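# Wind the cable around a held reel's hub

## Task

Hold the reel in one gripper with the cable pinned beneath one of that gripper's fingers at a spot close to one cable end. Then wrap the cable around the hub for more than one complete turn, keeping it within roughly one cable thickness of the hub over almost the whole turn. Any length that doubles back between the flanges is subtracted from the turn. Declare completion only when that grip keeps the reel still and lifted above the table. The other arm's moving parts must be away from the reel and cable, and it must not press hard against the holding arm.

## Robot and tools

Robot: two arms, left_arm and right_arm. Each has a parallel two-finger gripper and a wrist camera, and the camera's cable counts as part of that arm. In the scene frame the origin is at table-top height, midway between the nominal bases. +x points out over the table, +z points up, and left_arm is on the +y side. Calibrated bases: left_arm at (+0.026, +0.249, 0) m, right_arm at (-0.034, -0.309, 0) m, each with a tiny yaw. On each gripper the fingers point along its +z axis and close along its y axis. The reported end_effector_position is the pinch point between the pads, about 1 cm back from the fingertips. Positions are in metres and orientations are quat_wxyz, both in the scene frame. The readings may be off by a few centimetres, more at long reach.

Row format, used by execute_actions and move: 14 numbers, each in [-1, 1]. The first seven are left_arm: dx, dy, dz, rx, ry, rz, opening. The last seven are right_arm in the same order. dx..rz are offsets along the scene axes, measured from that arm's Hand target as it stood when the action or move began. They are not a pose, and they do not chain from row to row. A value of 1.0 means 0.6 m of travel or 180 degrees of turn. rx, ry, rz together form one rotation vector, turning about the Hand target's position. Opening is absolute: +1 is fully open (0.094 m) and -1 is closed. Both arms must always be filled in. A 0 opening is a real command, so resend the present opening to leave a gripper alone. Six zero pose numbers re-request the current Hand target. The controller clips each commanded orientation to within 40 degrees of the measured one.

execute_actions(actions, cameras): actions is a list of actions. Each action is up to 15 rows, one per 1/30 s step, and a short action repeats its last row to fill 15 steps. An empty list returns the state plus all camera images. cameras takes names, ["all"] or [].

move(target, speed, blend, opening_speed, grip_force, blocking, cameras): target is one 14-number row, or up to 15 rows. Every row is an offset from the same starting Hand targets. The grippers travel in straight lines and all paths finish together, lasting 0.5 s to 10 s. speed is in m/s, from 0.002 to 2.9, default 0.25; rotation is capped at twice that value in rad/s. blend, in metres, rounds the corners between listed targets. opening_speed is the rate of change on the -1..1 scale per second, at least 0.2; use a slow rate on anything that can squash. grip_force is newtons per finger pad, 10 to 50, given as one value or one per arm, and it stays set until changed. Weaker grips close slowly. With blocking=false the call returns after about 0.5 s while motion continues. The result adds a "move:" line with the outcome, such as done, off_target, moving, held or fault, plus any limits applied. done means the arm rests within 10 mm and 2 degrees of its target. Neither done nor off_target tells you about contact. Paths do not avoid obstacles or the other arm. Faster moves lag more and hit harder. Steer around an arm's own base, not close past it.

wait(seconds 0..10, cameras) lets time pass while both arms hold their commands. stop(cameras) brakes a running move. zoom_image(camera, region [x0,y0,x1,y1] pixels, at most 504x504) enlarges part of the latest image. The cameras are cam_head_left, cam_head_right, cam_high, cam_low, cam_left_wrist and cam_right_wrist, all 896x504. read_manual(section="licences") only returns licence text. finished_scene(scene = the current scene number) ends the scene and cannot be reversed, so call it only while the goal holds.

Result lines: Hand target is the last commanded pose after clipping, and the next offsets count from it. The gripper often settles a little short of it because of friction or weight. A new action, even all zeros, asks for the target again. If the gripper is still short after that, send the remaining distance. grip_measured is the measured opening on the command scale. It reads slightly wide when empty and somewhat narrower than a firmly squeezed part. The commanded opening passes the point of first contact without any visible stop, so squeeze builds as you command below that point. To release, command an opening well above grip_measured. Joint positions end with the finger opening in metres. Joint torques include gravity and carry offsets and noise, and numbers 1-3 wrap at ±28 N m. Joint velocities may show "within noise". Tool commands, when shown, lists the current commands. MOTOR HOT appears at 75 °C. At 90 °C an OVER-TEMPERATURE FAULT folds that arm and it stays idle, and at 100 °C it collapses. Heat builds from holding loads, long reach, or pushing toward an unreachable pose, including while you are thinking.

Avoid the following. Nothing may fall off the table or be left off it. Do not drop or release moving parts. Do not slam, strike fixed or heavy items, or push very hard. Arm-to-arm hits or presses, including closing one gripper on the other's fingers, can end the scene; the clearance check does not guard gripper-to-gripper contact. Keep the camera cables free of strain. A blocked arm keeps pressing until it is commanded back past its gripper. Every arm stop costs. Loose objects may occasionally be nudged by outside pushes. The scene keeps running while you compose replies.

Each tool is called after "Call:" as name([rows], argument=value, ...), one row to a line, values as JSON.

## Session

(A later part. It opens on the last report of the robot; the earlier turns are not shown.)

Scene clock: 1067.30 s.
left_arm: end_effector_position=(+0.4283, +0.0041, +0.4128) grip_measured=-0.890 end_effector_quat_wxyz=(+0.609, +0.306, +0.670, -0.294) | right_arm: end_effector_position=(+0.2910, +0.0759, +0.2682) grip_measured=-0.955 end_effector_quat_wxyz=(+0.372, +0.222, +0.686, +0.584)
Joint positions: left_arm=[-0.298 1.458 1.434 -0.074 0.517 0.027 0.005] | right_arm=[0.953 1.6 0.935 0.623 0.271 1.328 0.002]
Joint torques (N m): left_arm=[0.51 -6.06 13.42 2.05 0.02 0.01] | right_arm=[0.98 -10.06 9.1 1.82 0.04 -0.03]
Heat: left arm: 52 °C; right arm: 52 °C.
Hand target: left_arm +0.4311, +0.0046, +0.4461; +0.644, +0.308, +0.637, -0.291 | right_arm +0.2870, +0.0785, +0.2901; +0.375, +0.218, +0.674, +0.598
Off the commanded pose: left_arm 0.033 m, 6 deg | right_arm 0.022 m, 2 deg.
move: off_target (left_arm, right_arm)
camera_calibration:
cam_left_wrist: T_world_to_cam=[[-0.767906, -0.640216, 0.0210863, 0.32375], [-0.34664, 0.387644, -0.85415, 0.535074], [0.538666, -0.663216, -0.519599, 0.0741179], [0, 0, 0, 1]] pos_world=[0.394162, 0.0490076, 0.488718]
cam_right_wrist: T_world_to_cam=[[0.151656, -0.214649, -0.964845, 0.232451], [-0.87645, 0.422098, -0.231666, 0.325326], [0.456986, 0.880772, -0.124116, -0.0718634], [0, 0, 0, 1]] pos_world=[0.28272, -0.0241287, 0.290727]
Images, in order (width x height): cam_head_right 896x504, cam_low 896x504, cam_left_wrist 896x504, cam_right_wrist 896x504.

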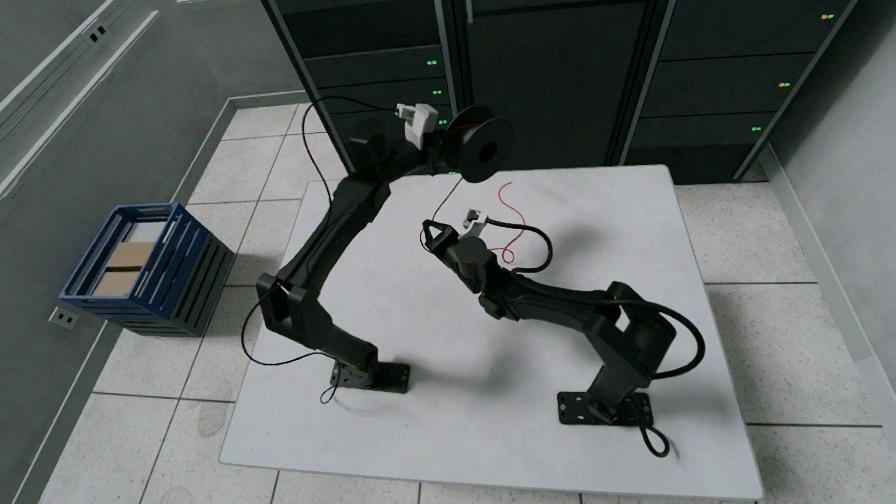

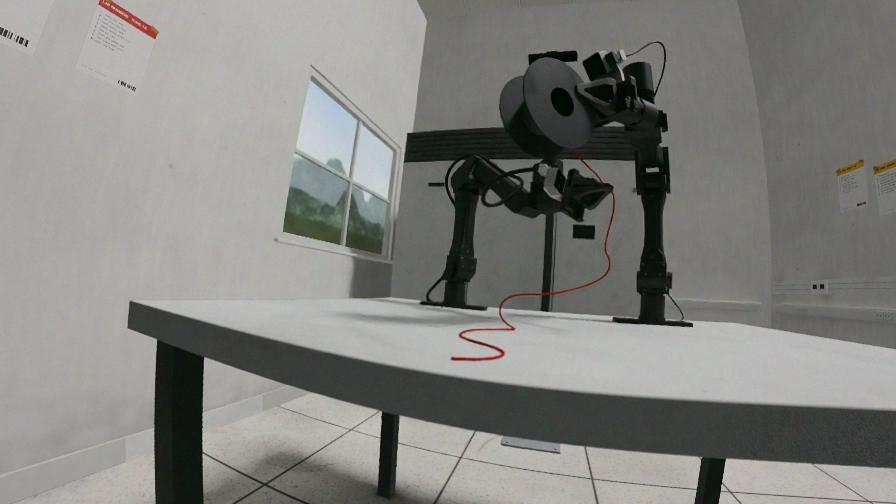

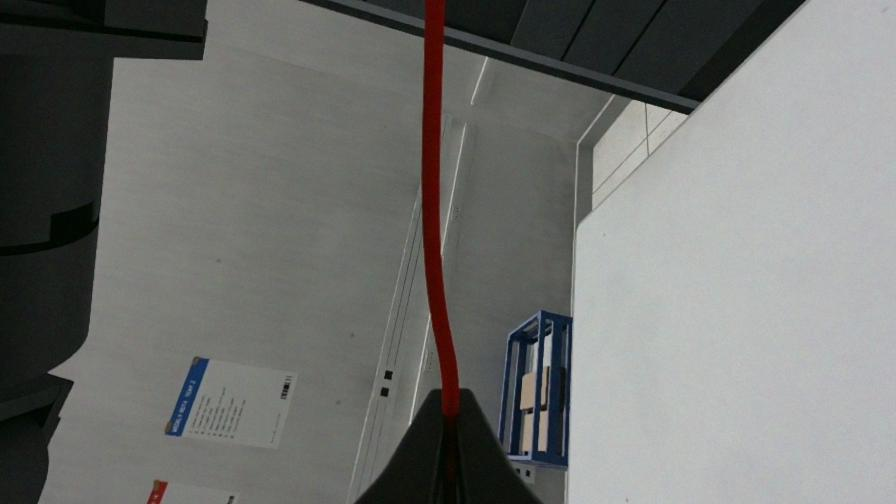

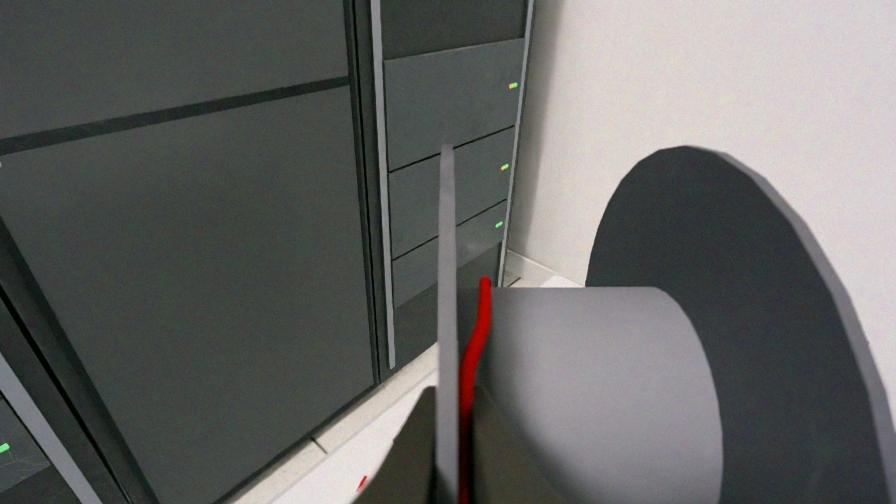

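Call:
move([
  [0,0,0,0,0,0,-1, -0.0713,-0.0213,0.1032,0.0638,0.0536,0,-1],
  [0,0,0,0,0,0,-1, -0.077,-0.0405,0.1882,0.0638,0.0536,0,-1],
  [0,0,0,0,0,0,-1, -0.057,-0.0643,0.2632,0.0638,0.0536,0,-1],
  [0,0,0,0,0,0,-1, -0.0268,-0.1002,0.3243,0.0638,0.0536,0,-1],
  [0,0,0,0,0,0,-1, 0.0232,-0.1337,0.3687,0.0638,0.0536,0,-1],
], speed=0.15, blend=[0.015,0.015,0.015,0.015,0], cameras=["cam_right_wrist","cam_left_wrist","cam_low","cam_head_right"])

Scene clock: 1115.60 s.
left_arm: end_effector_position=(+0.4226, +0.0003, +0.4375) grip_measured=-0.890 end_effector_quat_wxyz=(+0.630, +0.315, +0.640, -0.308) | right_arm: end_effector_position=(+0.3063, -0.0005, +0.4736) grip_measured=-0.955 end_effector_quat_wxyz=(+0.285, +0.321, +0.669, +0.607)
Joint positions: left_arm=[-0.298 1.458 1.464 -0.027 0.553 0.014 0.005] | right_arm=[0.755 1.446 1.694 -0.348 0.081 1.588 0.002]
Joint torques (N m): left_arm=[0.36 -5.48 10.86 1.54 -0.26 0.13] | right_arm=[0.12 -6.46 10.39 2.5 -0.15 -0.03]
Heat: left arm: 56 °C; right arm: 50 °C.
Hand target: left_arm +0.4312, +0.0047, +0.4461; +0.644, +0.308, +0.637, -0.291 | right_arm +0.3010, -0.0016, +0.5112; +0.293, +0.304, +0.640, +0.642
Off the commanded pose: left_arm 0.013 m, 3 deg | right_arm 0.038 m, 6 deg.
move: off_target (left_arm, right_arm)
camera_calibration:
cam_left_wrist: T_world_to_cam=[[-0.790713, -0.612178, -0.00341265, 0.336635], [-0.280171, 0.366825, -0.887099, 0.542008], [0.544314, -0.700484, -0.461567, 0.059677], [0, 0, 0, 1]] pos_world=[0.385553, 0.0490611, 0.509508]
cam_right_wrist: T_world_to_cam=[[-0.0618524, -0.0530282, -0.996676, 0.49244], [-0.886307, 0.462099, 0.030417, 0.297443], [0.45895, 0.885242, -0.0755812, -0.00950729], [0, 0, 0, 1]] pos_world=[0.298447, -0.102918, 0.481038]
Images, in order (width x height): cam_head_right 896x504, cam_low 896x504, cam_left_wrist 896x504, cam_right_wrist 896x504.

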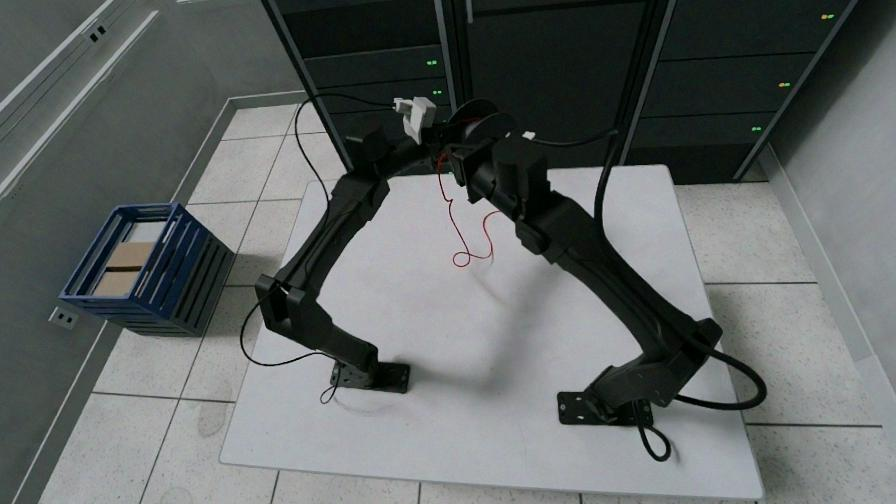

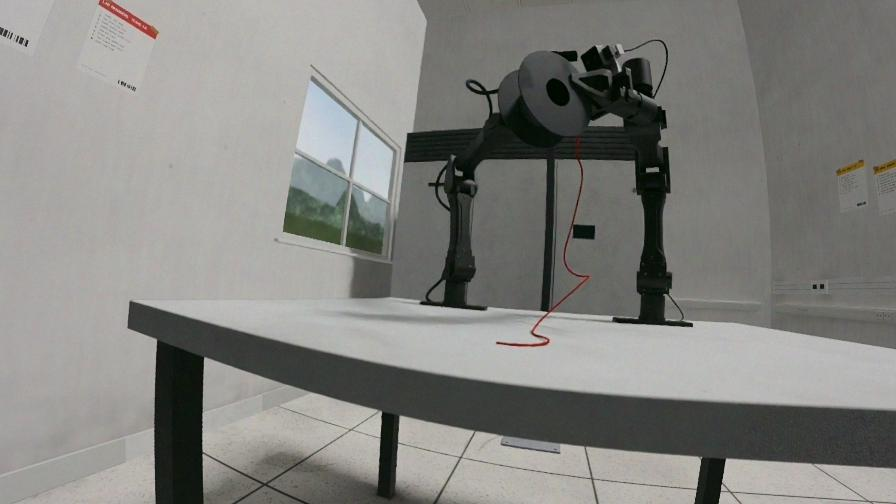

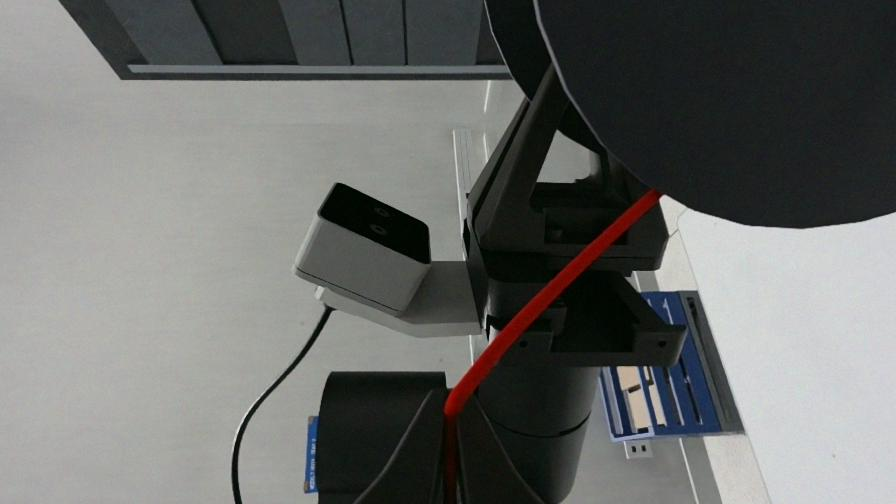

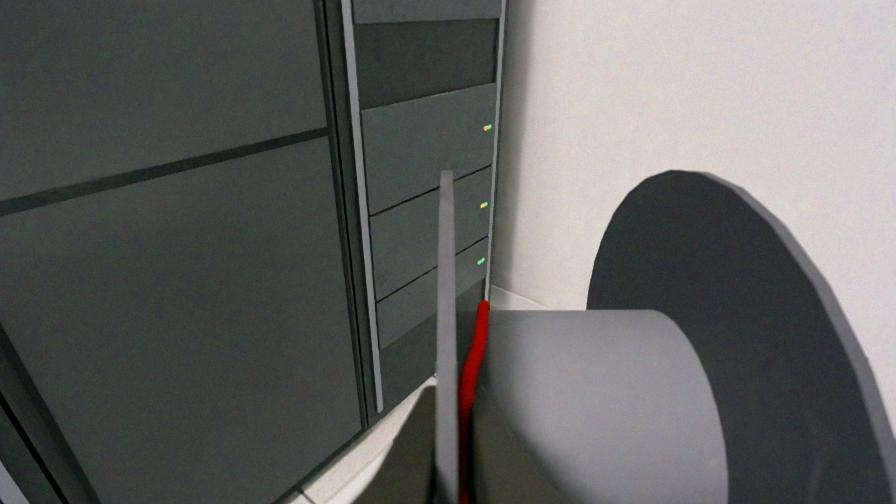

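Call:
move([
  [0,0,0,0,0,0,-1, 0.05,-0.0032,-0.0353,0,0,0,-1],
  [0,0,0,0,0,0,-1, 0.1017,-0.0247,-0.0137,0,0,0,-1],
  [0,0,0,0,0,0,-1, 0.1463,-0.0517,-0.002,0,0,0,-1],
  [0,0,0,0,0,0,-1, 0.1823,-0.0815,-0.0087,0,0,0,-1],
], speed=0.12, blend=[0.01,0.01,0.01,0], cameras=["cam_right_wrist","cam_left_wrist","cam_low","cam_head_right"])

Scene clock: 1150.93 s.
left_arm: end_effector_position=(+0.4298, +0.0024, +0.4298) grip_measured=-0.890 end_effector_quat_wxyz=(+0.626, +0.306, +0.652, -0.298) | right_arm: end_effector_position=(+0.4100, -0.0478, +0.4845) grip_measured=-0.955 end_effector_quat_wxyz=(+0.277, +0.315, +0.655, +0.628)
Joint positions: left_arm=[-0.298 1.469 1.464 -0.04 0.523 0.018 0.005] | right_arm=[0.425 1.669 1.914 -0.305 -0.271 1.588 0.002]
Joint torques (N m): left_arm=[0.27 -6.41 11.11 1.65 -0.03 0.13] | right_arm=[-0.28 -7.62 9.55 2.23 0.01 -0.02]
Heat: left arm: 53 °C; right arm: 58 °C.
Hand target: left_arm +0.4311, +0.0047, +0.4461; +0.644, +0.308, +0.637, -0.291 | right_arm +0.4103, -0.0505, +0.5060; +0.293, +0.304, +0.640, +0.642
Off the commanded pose: left_arm 0.017 m, 3 deg | right_arm 0.022 m, 3 deg.
move: off_target (left_arm, right_arm)
camera_calibration:
cam_left_wrist: T_world_to_cam=[[-0.772483, -0.63502, 0.00443554, 0.332545], [-0.30779, 0.36829, -0.877284, 0.543958], [0.555459, -0.679052, -0.479951, 0.056774], [0, 0, 0, 1]] pos_world=[0.392775, 0.0493909, 0.50298]
cam_right_wrist: T_world_to_cam=[[-0.0436377, -0.00810316, -0.999015, 0.503027], [-0.896394, 0.441829, 0.0355715, 0.411522], [0.441105, 0.897063, -0.026544, -0.0303255], [0, 0, 0, 1]] pos_world=[0.404214, -0.150542, 0.487088]
Images, in order (width x height): cam_head_right 896x504, cam_low 896x504, cam_left_wrist 896x504, cam_right_wrist 896x504.

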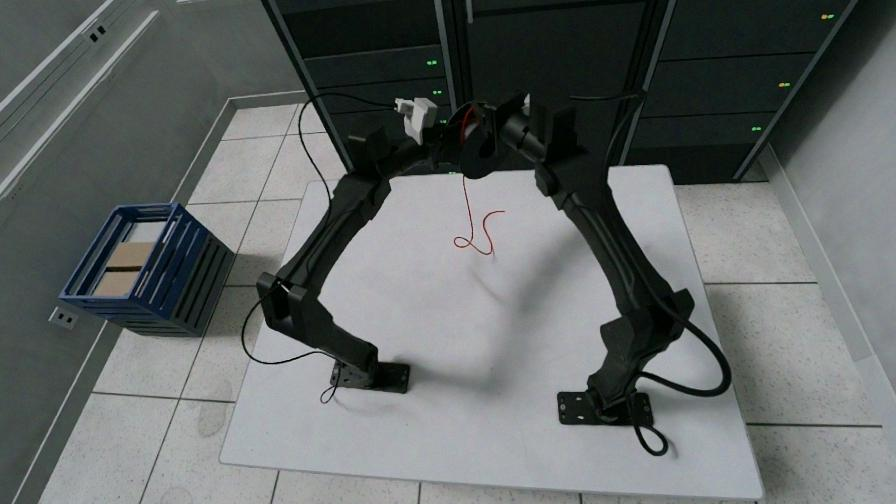

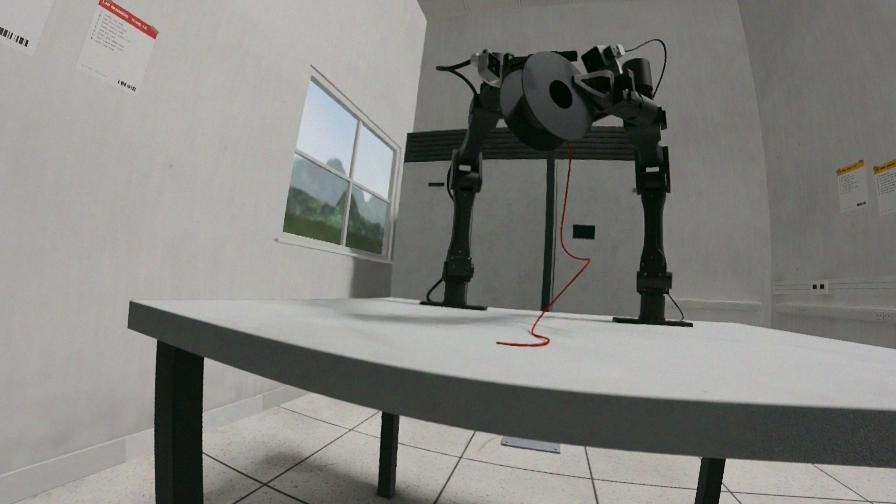

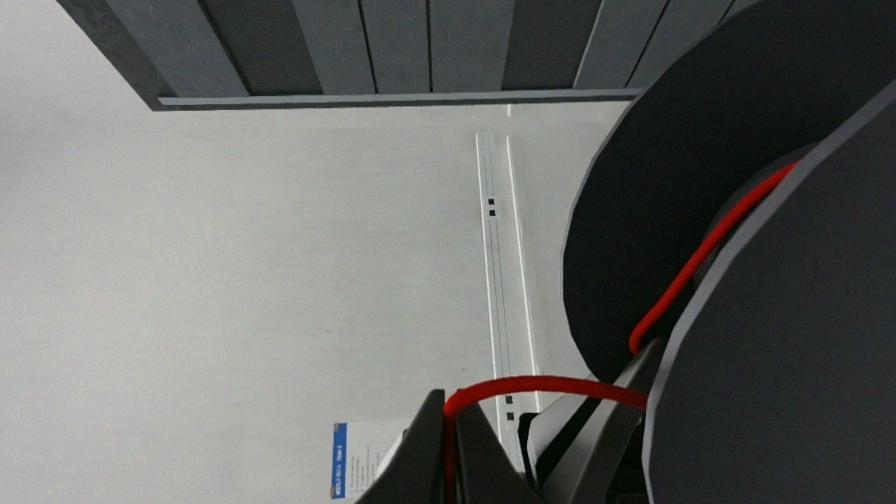

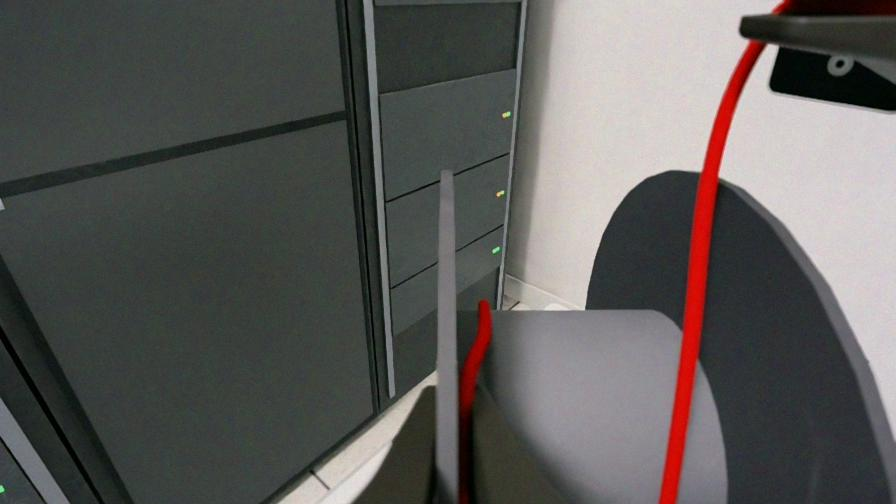

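Call:
zoom_image(camera="cam_head_right", region=[400, 80, 560, 200])

Call:
zoom_image(camera="cam_low", region=[450, 30, 660, 180])

Scaled by 3.150 from the camera's 896x504 image, which has a finer 1280x720 frame.

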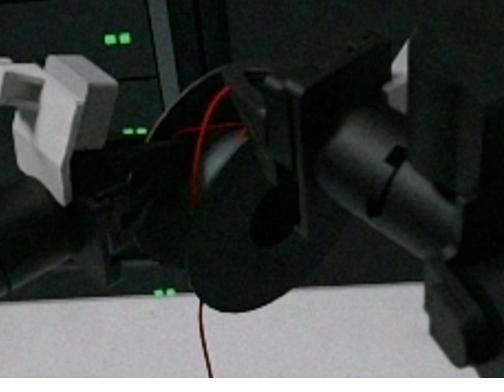

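Scaled by 2.400 from the camera's 896x504 image, which has a finer 1280x720 frame.

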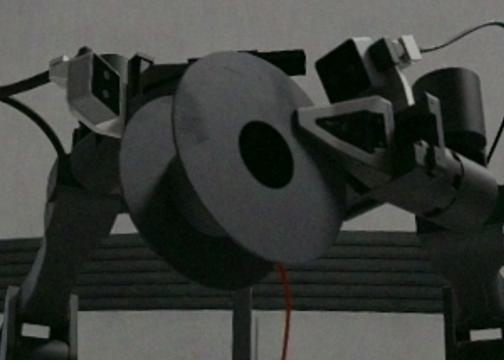

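Call:
move([
  [0,0,0,0,0,0,-1, -0.0683,0.0465,-0.0217,0,0,0,-1],
  [0,0,0,0,0,0,-1, -0.1315,0.0313,-0.0667,0,0,0,-1],
], speed=0.12, blend=[0.01,0], cameras=["cam_right_wrist","cam_left_wrist","cam_head_right"])

Scene clock: 1207.00 s.
left_arm: end_effector_position=(+0.4298, +0.0025, +0.4288) grip_measured=-0.890 end_effector_quat_wxyz=(+0.625, +0.307, +0.654, -0.297) | right_arm: end_effector_position=(+0.3364, -0.0276, +0.4586) grip_measured=-0.955 end_effector_quat_wxyz=(+0.285, +0.306, +0.649, +0.636)
Joint positions: left_arm=[-0.298 1.469 1.464 -0.044 0.523 0.02 0.005] | right_arm=[0.598 1.411 1.523 -0.141 -0.1 1.588 0.002]
Joint torques (N m): left_arm=[0.39 -6.34 10.97 1.74 -0.03 0.11] | right_arm=[0.35 -8.01 5.96 2.18 0.09 -0.01]
Heat: left arm: 50 °C; right arm: 58 °C.
Hand target: left_arm +0.4311, +0.0047, +0.4462; +0.644, +0.307, +0.637, -0.291 | right_arm +0.3314, -0.0317, +0.4661; +0.293, +0.304, +0.640, +0.642
Off the commanded pose: left_arm 0.017 m, 3 deg | right_arm 0.010 m, 2 deg.
move: off_target (left_arm)
camera_calibration:
cam_left_wrist: T_world_to_cam=[[-0.772233, -0.635323, 0.00459082, 0.332415], [-0.310059, 0.370549, -0.875532, 0.543375], [0.554544, -0.677538, -0.483138, 0.0580761], [0, 0, 0, 1]] pos_world=[0.392974, 0.0491924, 0.502275]
cam_right_wrist: T_world_to_cam=[[-0.0141648, -0.00004375, -0.9999, 0.464828], [-0.898069, 0.439671, 0.012703, 0.348619], [0.439627, 0.898159, -0.00626716, -0.0254938], [0, 0, 0, 1]] pos_world=[0.330876, -0.13036, 0.460193]
Images, in order (width x height): cam_head_right 896x504, cam_left_wrist 896x504, cam_right_wrist 896x504.

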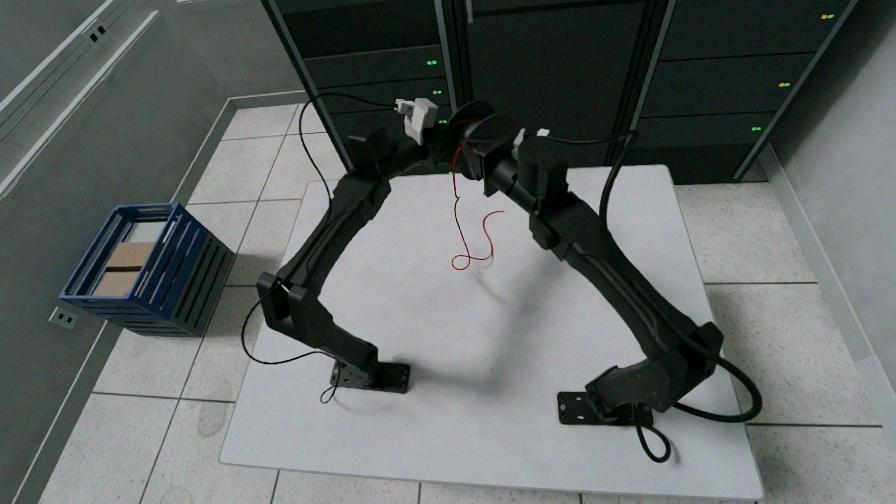

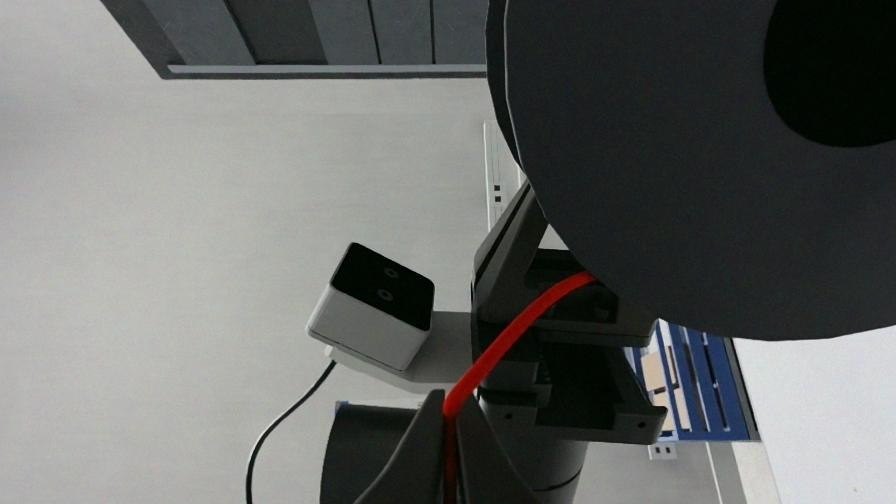

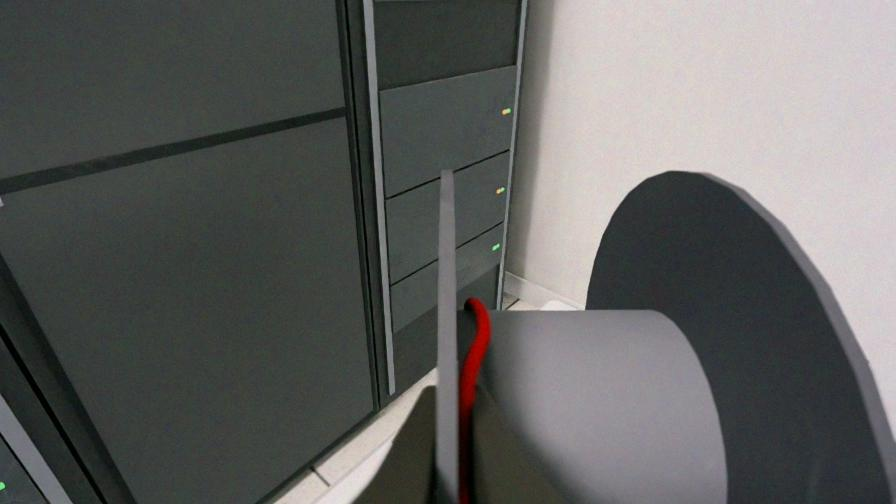

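Call:
move([
  [0,0,0,0,0,0,-1, 0.0177,-0.0265,0.0282,0,0,0,-1],
  [0,0,0,0,0,0,-1, 0.0518,-0.0518,0.0398,0,0,0,-1],
], speed=0.1, blend=[0.008,0], cameras=["cam_right_wrist","cam_left_wrist","cam_head_right","cam_head_left"])

Scene clock: 1214.27 s.
left_arm: end_effector_position=(+0.4281, +0.0006, +0.4297) grip_measured=-0.890 end_effector_quat_wxyz=(+0.625, +0.310, +0.651, -0.301) | right_arm: end_effector_position=(+0.3615, -0.0566, +0.4669) grip_measured=-0.955 end_effector_quat_wxyz=(+0.274, +0.311, +0.657, +0.630)
Joint positions: left_arm=[-0.299 1.469 1.464 -0.04 0.532 0.02 0.005] | right_arm=[0.461 1.459 1.627 -0.226 -0.247 1.588 0.002]
Joint torques (N m): left_arm=[0.57 -6.2 11.02 1.66 -0.14 0.13] | right_arm=[-0.76 -6.26 9.85 2.13 0.08 -0.03]
Heat: left arm: 50 °C; right arm: 57 °C.
Hand target: left_arm +0.4311, +0.0047, +0.4462; +0.644, +0.307, +0.637, -0.291 | right_arm +0.3625, -0.0628, +0.4900; +0.293, +0.304, +0.640, +0.642
Off the commanded pose: left_arm 0.017 m, 3 deg | right_arm 0.024 m, 3 deg.
move: off_target (left_arm, right_arm)
camera_calibration:
cam_left_wrist: T_world_to_cam=[[-0.779209, -0.626757, 0.00308033, 0.333494], [-0.302985, 0.372371, -0.877234, 0.542009], [0.548666, -0.684482, -0.480052, 0.0594476], [0, 0, 0, 1]] pos_world=[0.391465, 0.0478821, 0.50298]
cam_right_wrist: T_world_to_cam=[[-0.0412014, -0.00904086, -0.99911, 0.482334], [-0.901675, 0.431132, 0.0332821, 0.374949], [0.430447, 0.902244, -0.0259152, 0.00229662], [0, 0, 0, 1]] pos_world=[0.356967, -0.159364, 0.469486]
Images, in order (width x height): cam_head_left 896x504, cam_head_right 896x504, cam_left_wrist 896x504, cam_right_wrist 896x504.

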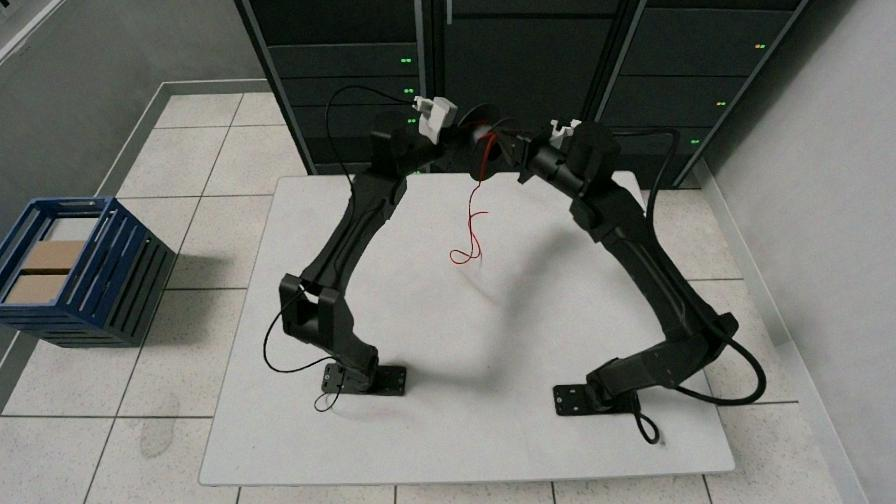

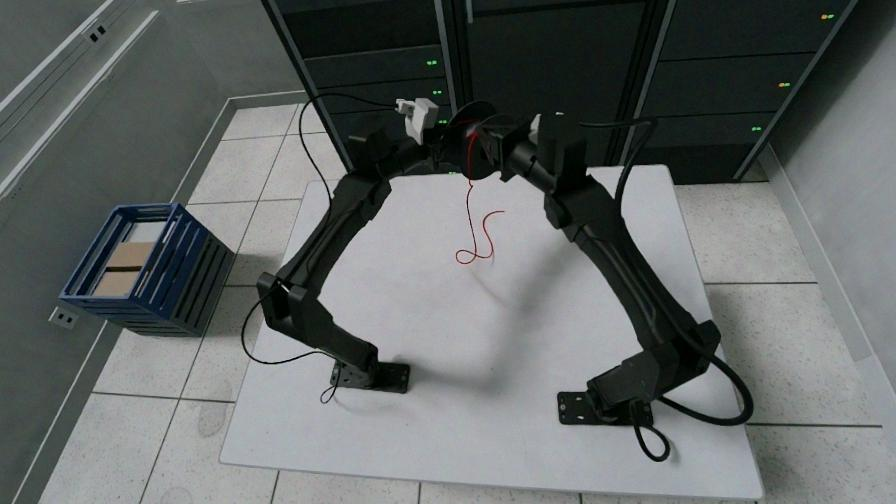

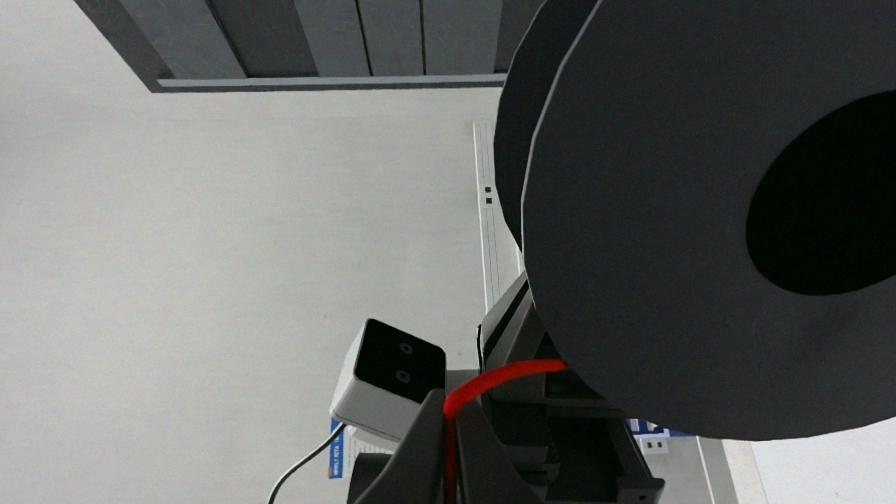

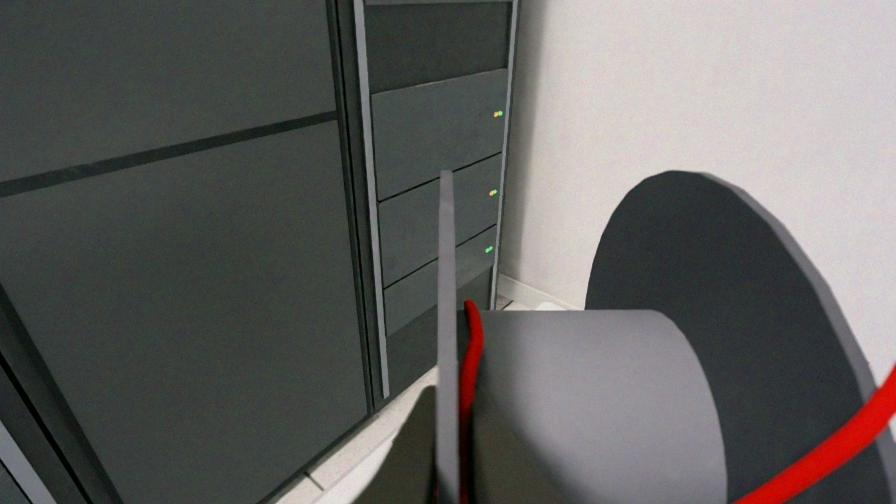

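Call:
move([
  [0,0,0,0,0,0,-1, 0.037,-0.018,0.01,0,0,0,-1],
  [0,0,0,0,0,0,-1, 0.037,-0.018,0.01,0,0,0,-0.75],
], speed=0.08, cameras=["cam_right_wrist","cam_left_wrist"])

Scene clock: 1233.87 s.
left_arm: end_effector_position=(+0.4288, +0.0012, +0.4295) grip_measured=-0.890 end_effector_quat_wxyz=(+0.625, +0.309, +0.652, -0.299) | right_arm: end_effector_position=(+0.3830, -0.0686, +0.4762) grip_measured=-0.752 end_effector_quat_wxyz=(+0.274, +0.311, +0.655, +0.632)
Joint positions: left_arm=[-0.299 1.469 1.464 -0.042 0.527 0.02 0.005] | right_arm=[0.394 1.524 1.721 -0.25 -0.314 1.589 0.012]
Joint torques (N m): left_arm=[0.58 -6.48 10.95 1.74 -0.09 0.06] | right_arm=[-0.57 -6.48 9.37 2.16 0.1 -0.03]
Heat: left arm: 50 °C; right arm: 54 °C.
Hand target: left_arm +0.4311, +0.0047, +0.4462; +0.644, +0.307, +0.637, -0.291 | right_arm +0.3848, -0.0736, +0.4958; +0.293, +0.304, +0.640, +0.642
Off the commanded pose: left_arm 0.017 m, 3 deg | right_arm 0.021 m, 3 deg.
move: off_target (left_arm, right_arm); target 2's new opening was sent with right_arm's hand 0.025 m and 4 deg from that target
camera_calibration:
cam_left_wrist: T_world_to_cam=[[-0.776142, -0.630549, 0.00339829, 0.332962], [-0.30558, 0.371414, -0.87674, 0.542649], [0.551565, -0.681513, -0.480953, 0.0585242], [0, 0, 0, 1]] pos_world=[0.391969, 0.0482866, 0.502778]
cam_right_wrist: T_world_to_cam=[[-0.0388603, -0.00351506, -0.999238, 0.491896], [-0.90173, 0.430995, 0.0335521, 0.399089], [0.430549, 0.902348, -0.0199182, 0.00121553], [0, 0, 0, 1]] pos_world=[0.378462, -0.171373, 0.478155]
Images, in order (width x height): cam_left_wrist 896x504, cam_right_wrist 896x504.

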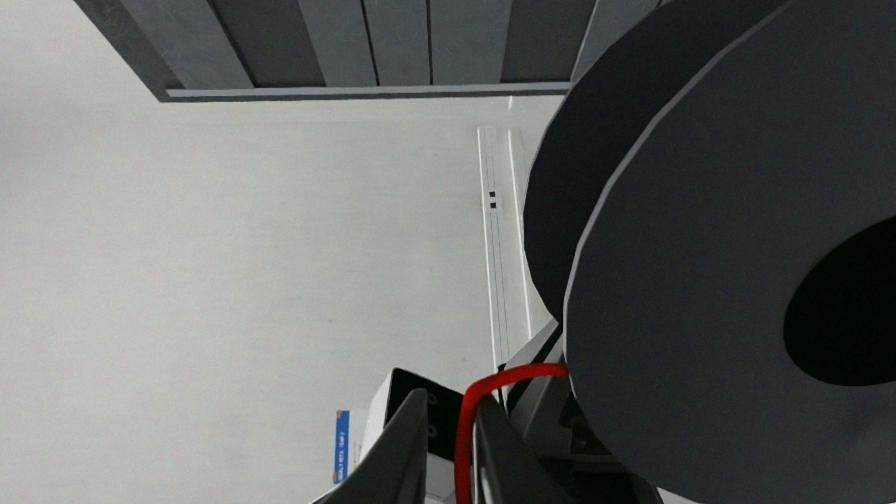

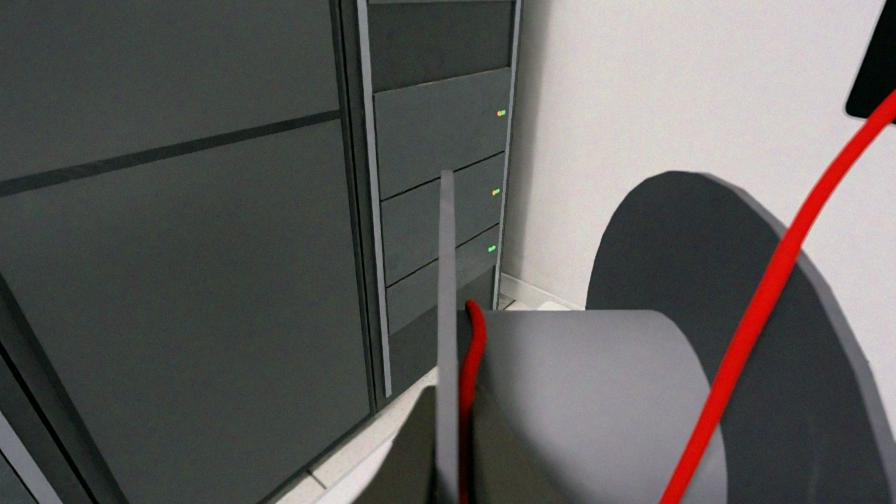

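Call:
move([
  [0,0,0,0,0,0,-1, -0.03,-0.1388,0.0,0,0,0,-0.7],
], speed=0.12, cameras=["cam_right_wrist","cam_left_wrist","cam_head_right","cam_head_left","cam_low"])

Scene clock: 1240.37 s.
left_arm: end_effector_position=(+0.4297, +0.0023, +0.4288) grip_measured=-0.890 end_effector_quat_wxyz=(+0.625, +0.307, +0.654, -0.297) | right_arm: end_effector_position=(+0.3725, -0.1555, +0.4937) grip_measured=-0.702 end_effector_quat_wxyz=(+0.289, +0.308, +0.641, +0.641)
Joint positions: left_arm=[-0.298 1.469 1.464 -0.045 0.523 0.02 0.005] | right_arm=[0.124 1.408 1.652 -0.257 -0.563 1.589 0.014]
Joint torques (N m): left_arm=[0.34 -6.32 10.88 1.74 -0.11 0.05] | right_arm=[-0.25 -7.15 5.56 1.89 -0.04 -0.04]
Heat: left arm: 50 °C; right arm: 54 °C.
Hand target: left_arm +0.4311, +0.0046, +0.4462; +0.644, +0.308, +0.637, -0.291 | right_arm +0.3668, -0.1569, +0.4959; +0.293, +0.304, +0.640, +0.642
Off the commanded pose: left_arm 0.018 m, 3 deg | right_arm 0.006 m, 1 deg.
move: off_target (left_arm)
camera_calibration:
cam_left_wrist: T_world_to_cam=[[-0.772517, -0.634979, 0.00438432, 0.332409], [-0.309931, 0.371018, -0.875379, 0.54318], [0.55422, -0.677604, -0.483417, 0.0582184], [0, 0, 0, 1]] pos_world=[0.392874, 0.0489922, 0.502174]
cam_right_wrist: T_world_to_cam=[[-0.00232705, 0.0154739, -0.999878, 0.498382], [-0.89338, 0.449212, 0.0090311, 0.438316], [0.449296, 0.893291, 0.0127787, 0.0599514], [0, 0, 0, 1]] pos_world=[0.365806, -0.258163, 0.493597]
Images, in order (width x height): cam_head_left 896x504, cam_head_right 896x504, cam_low 896x504, cam_left_wrist 896x504, cam_right_wrist 896x504.

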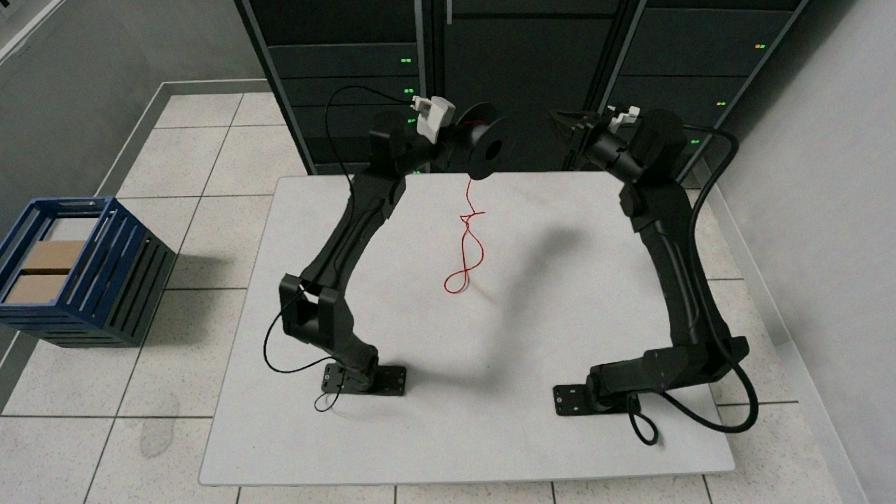

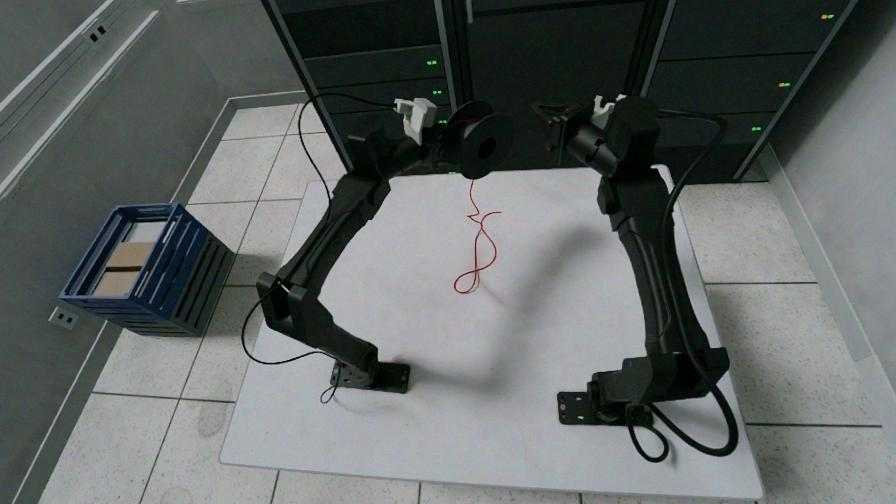

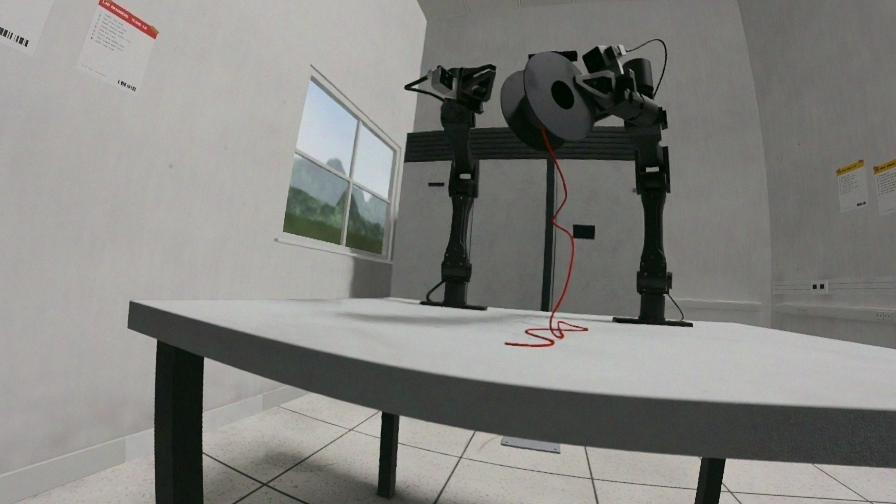

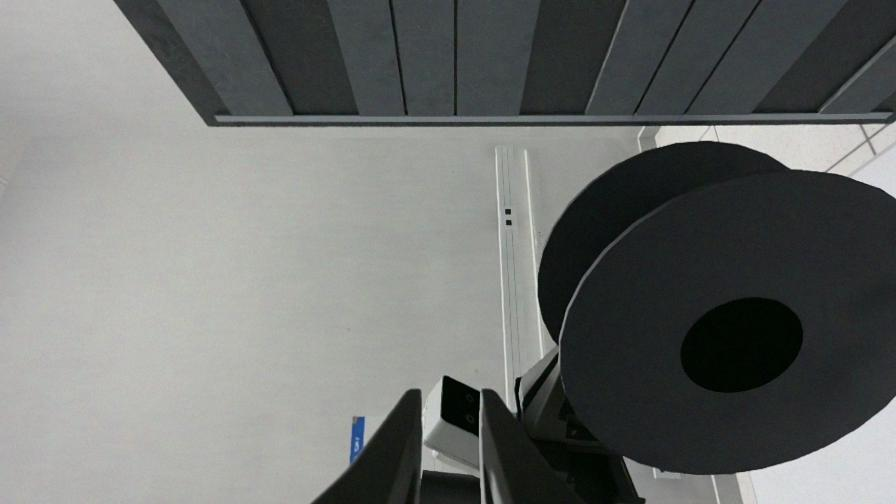

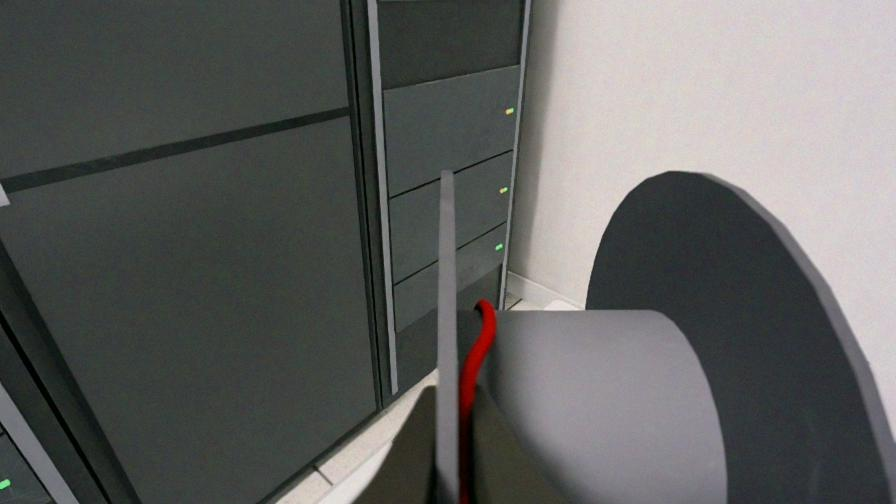

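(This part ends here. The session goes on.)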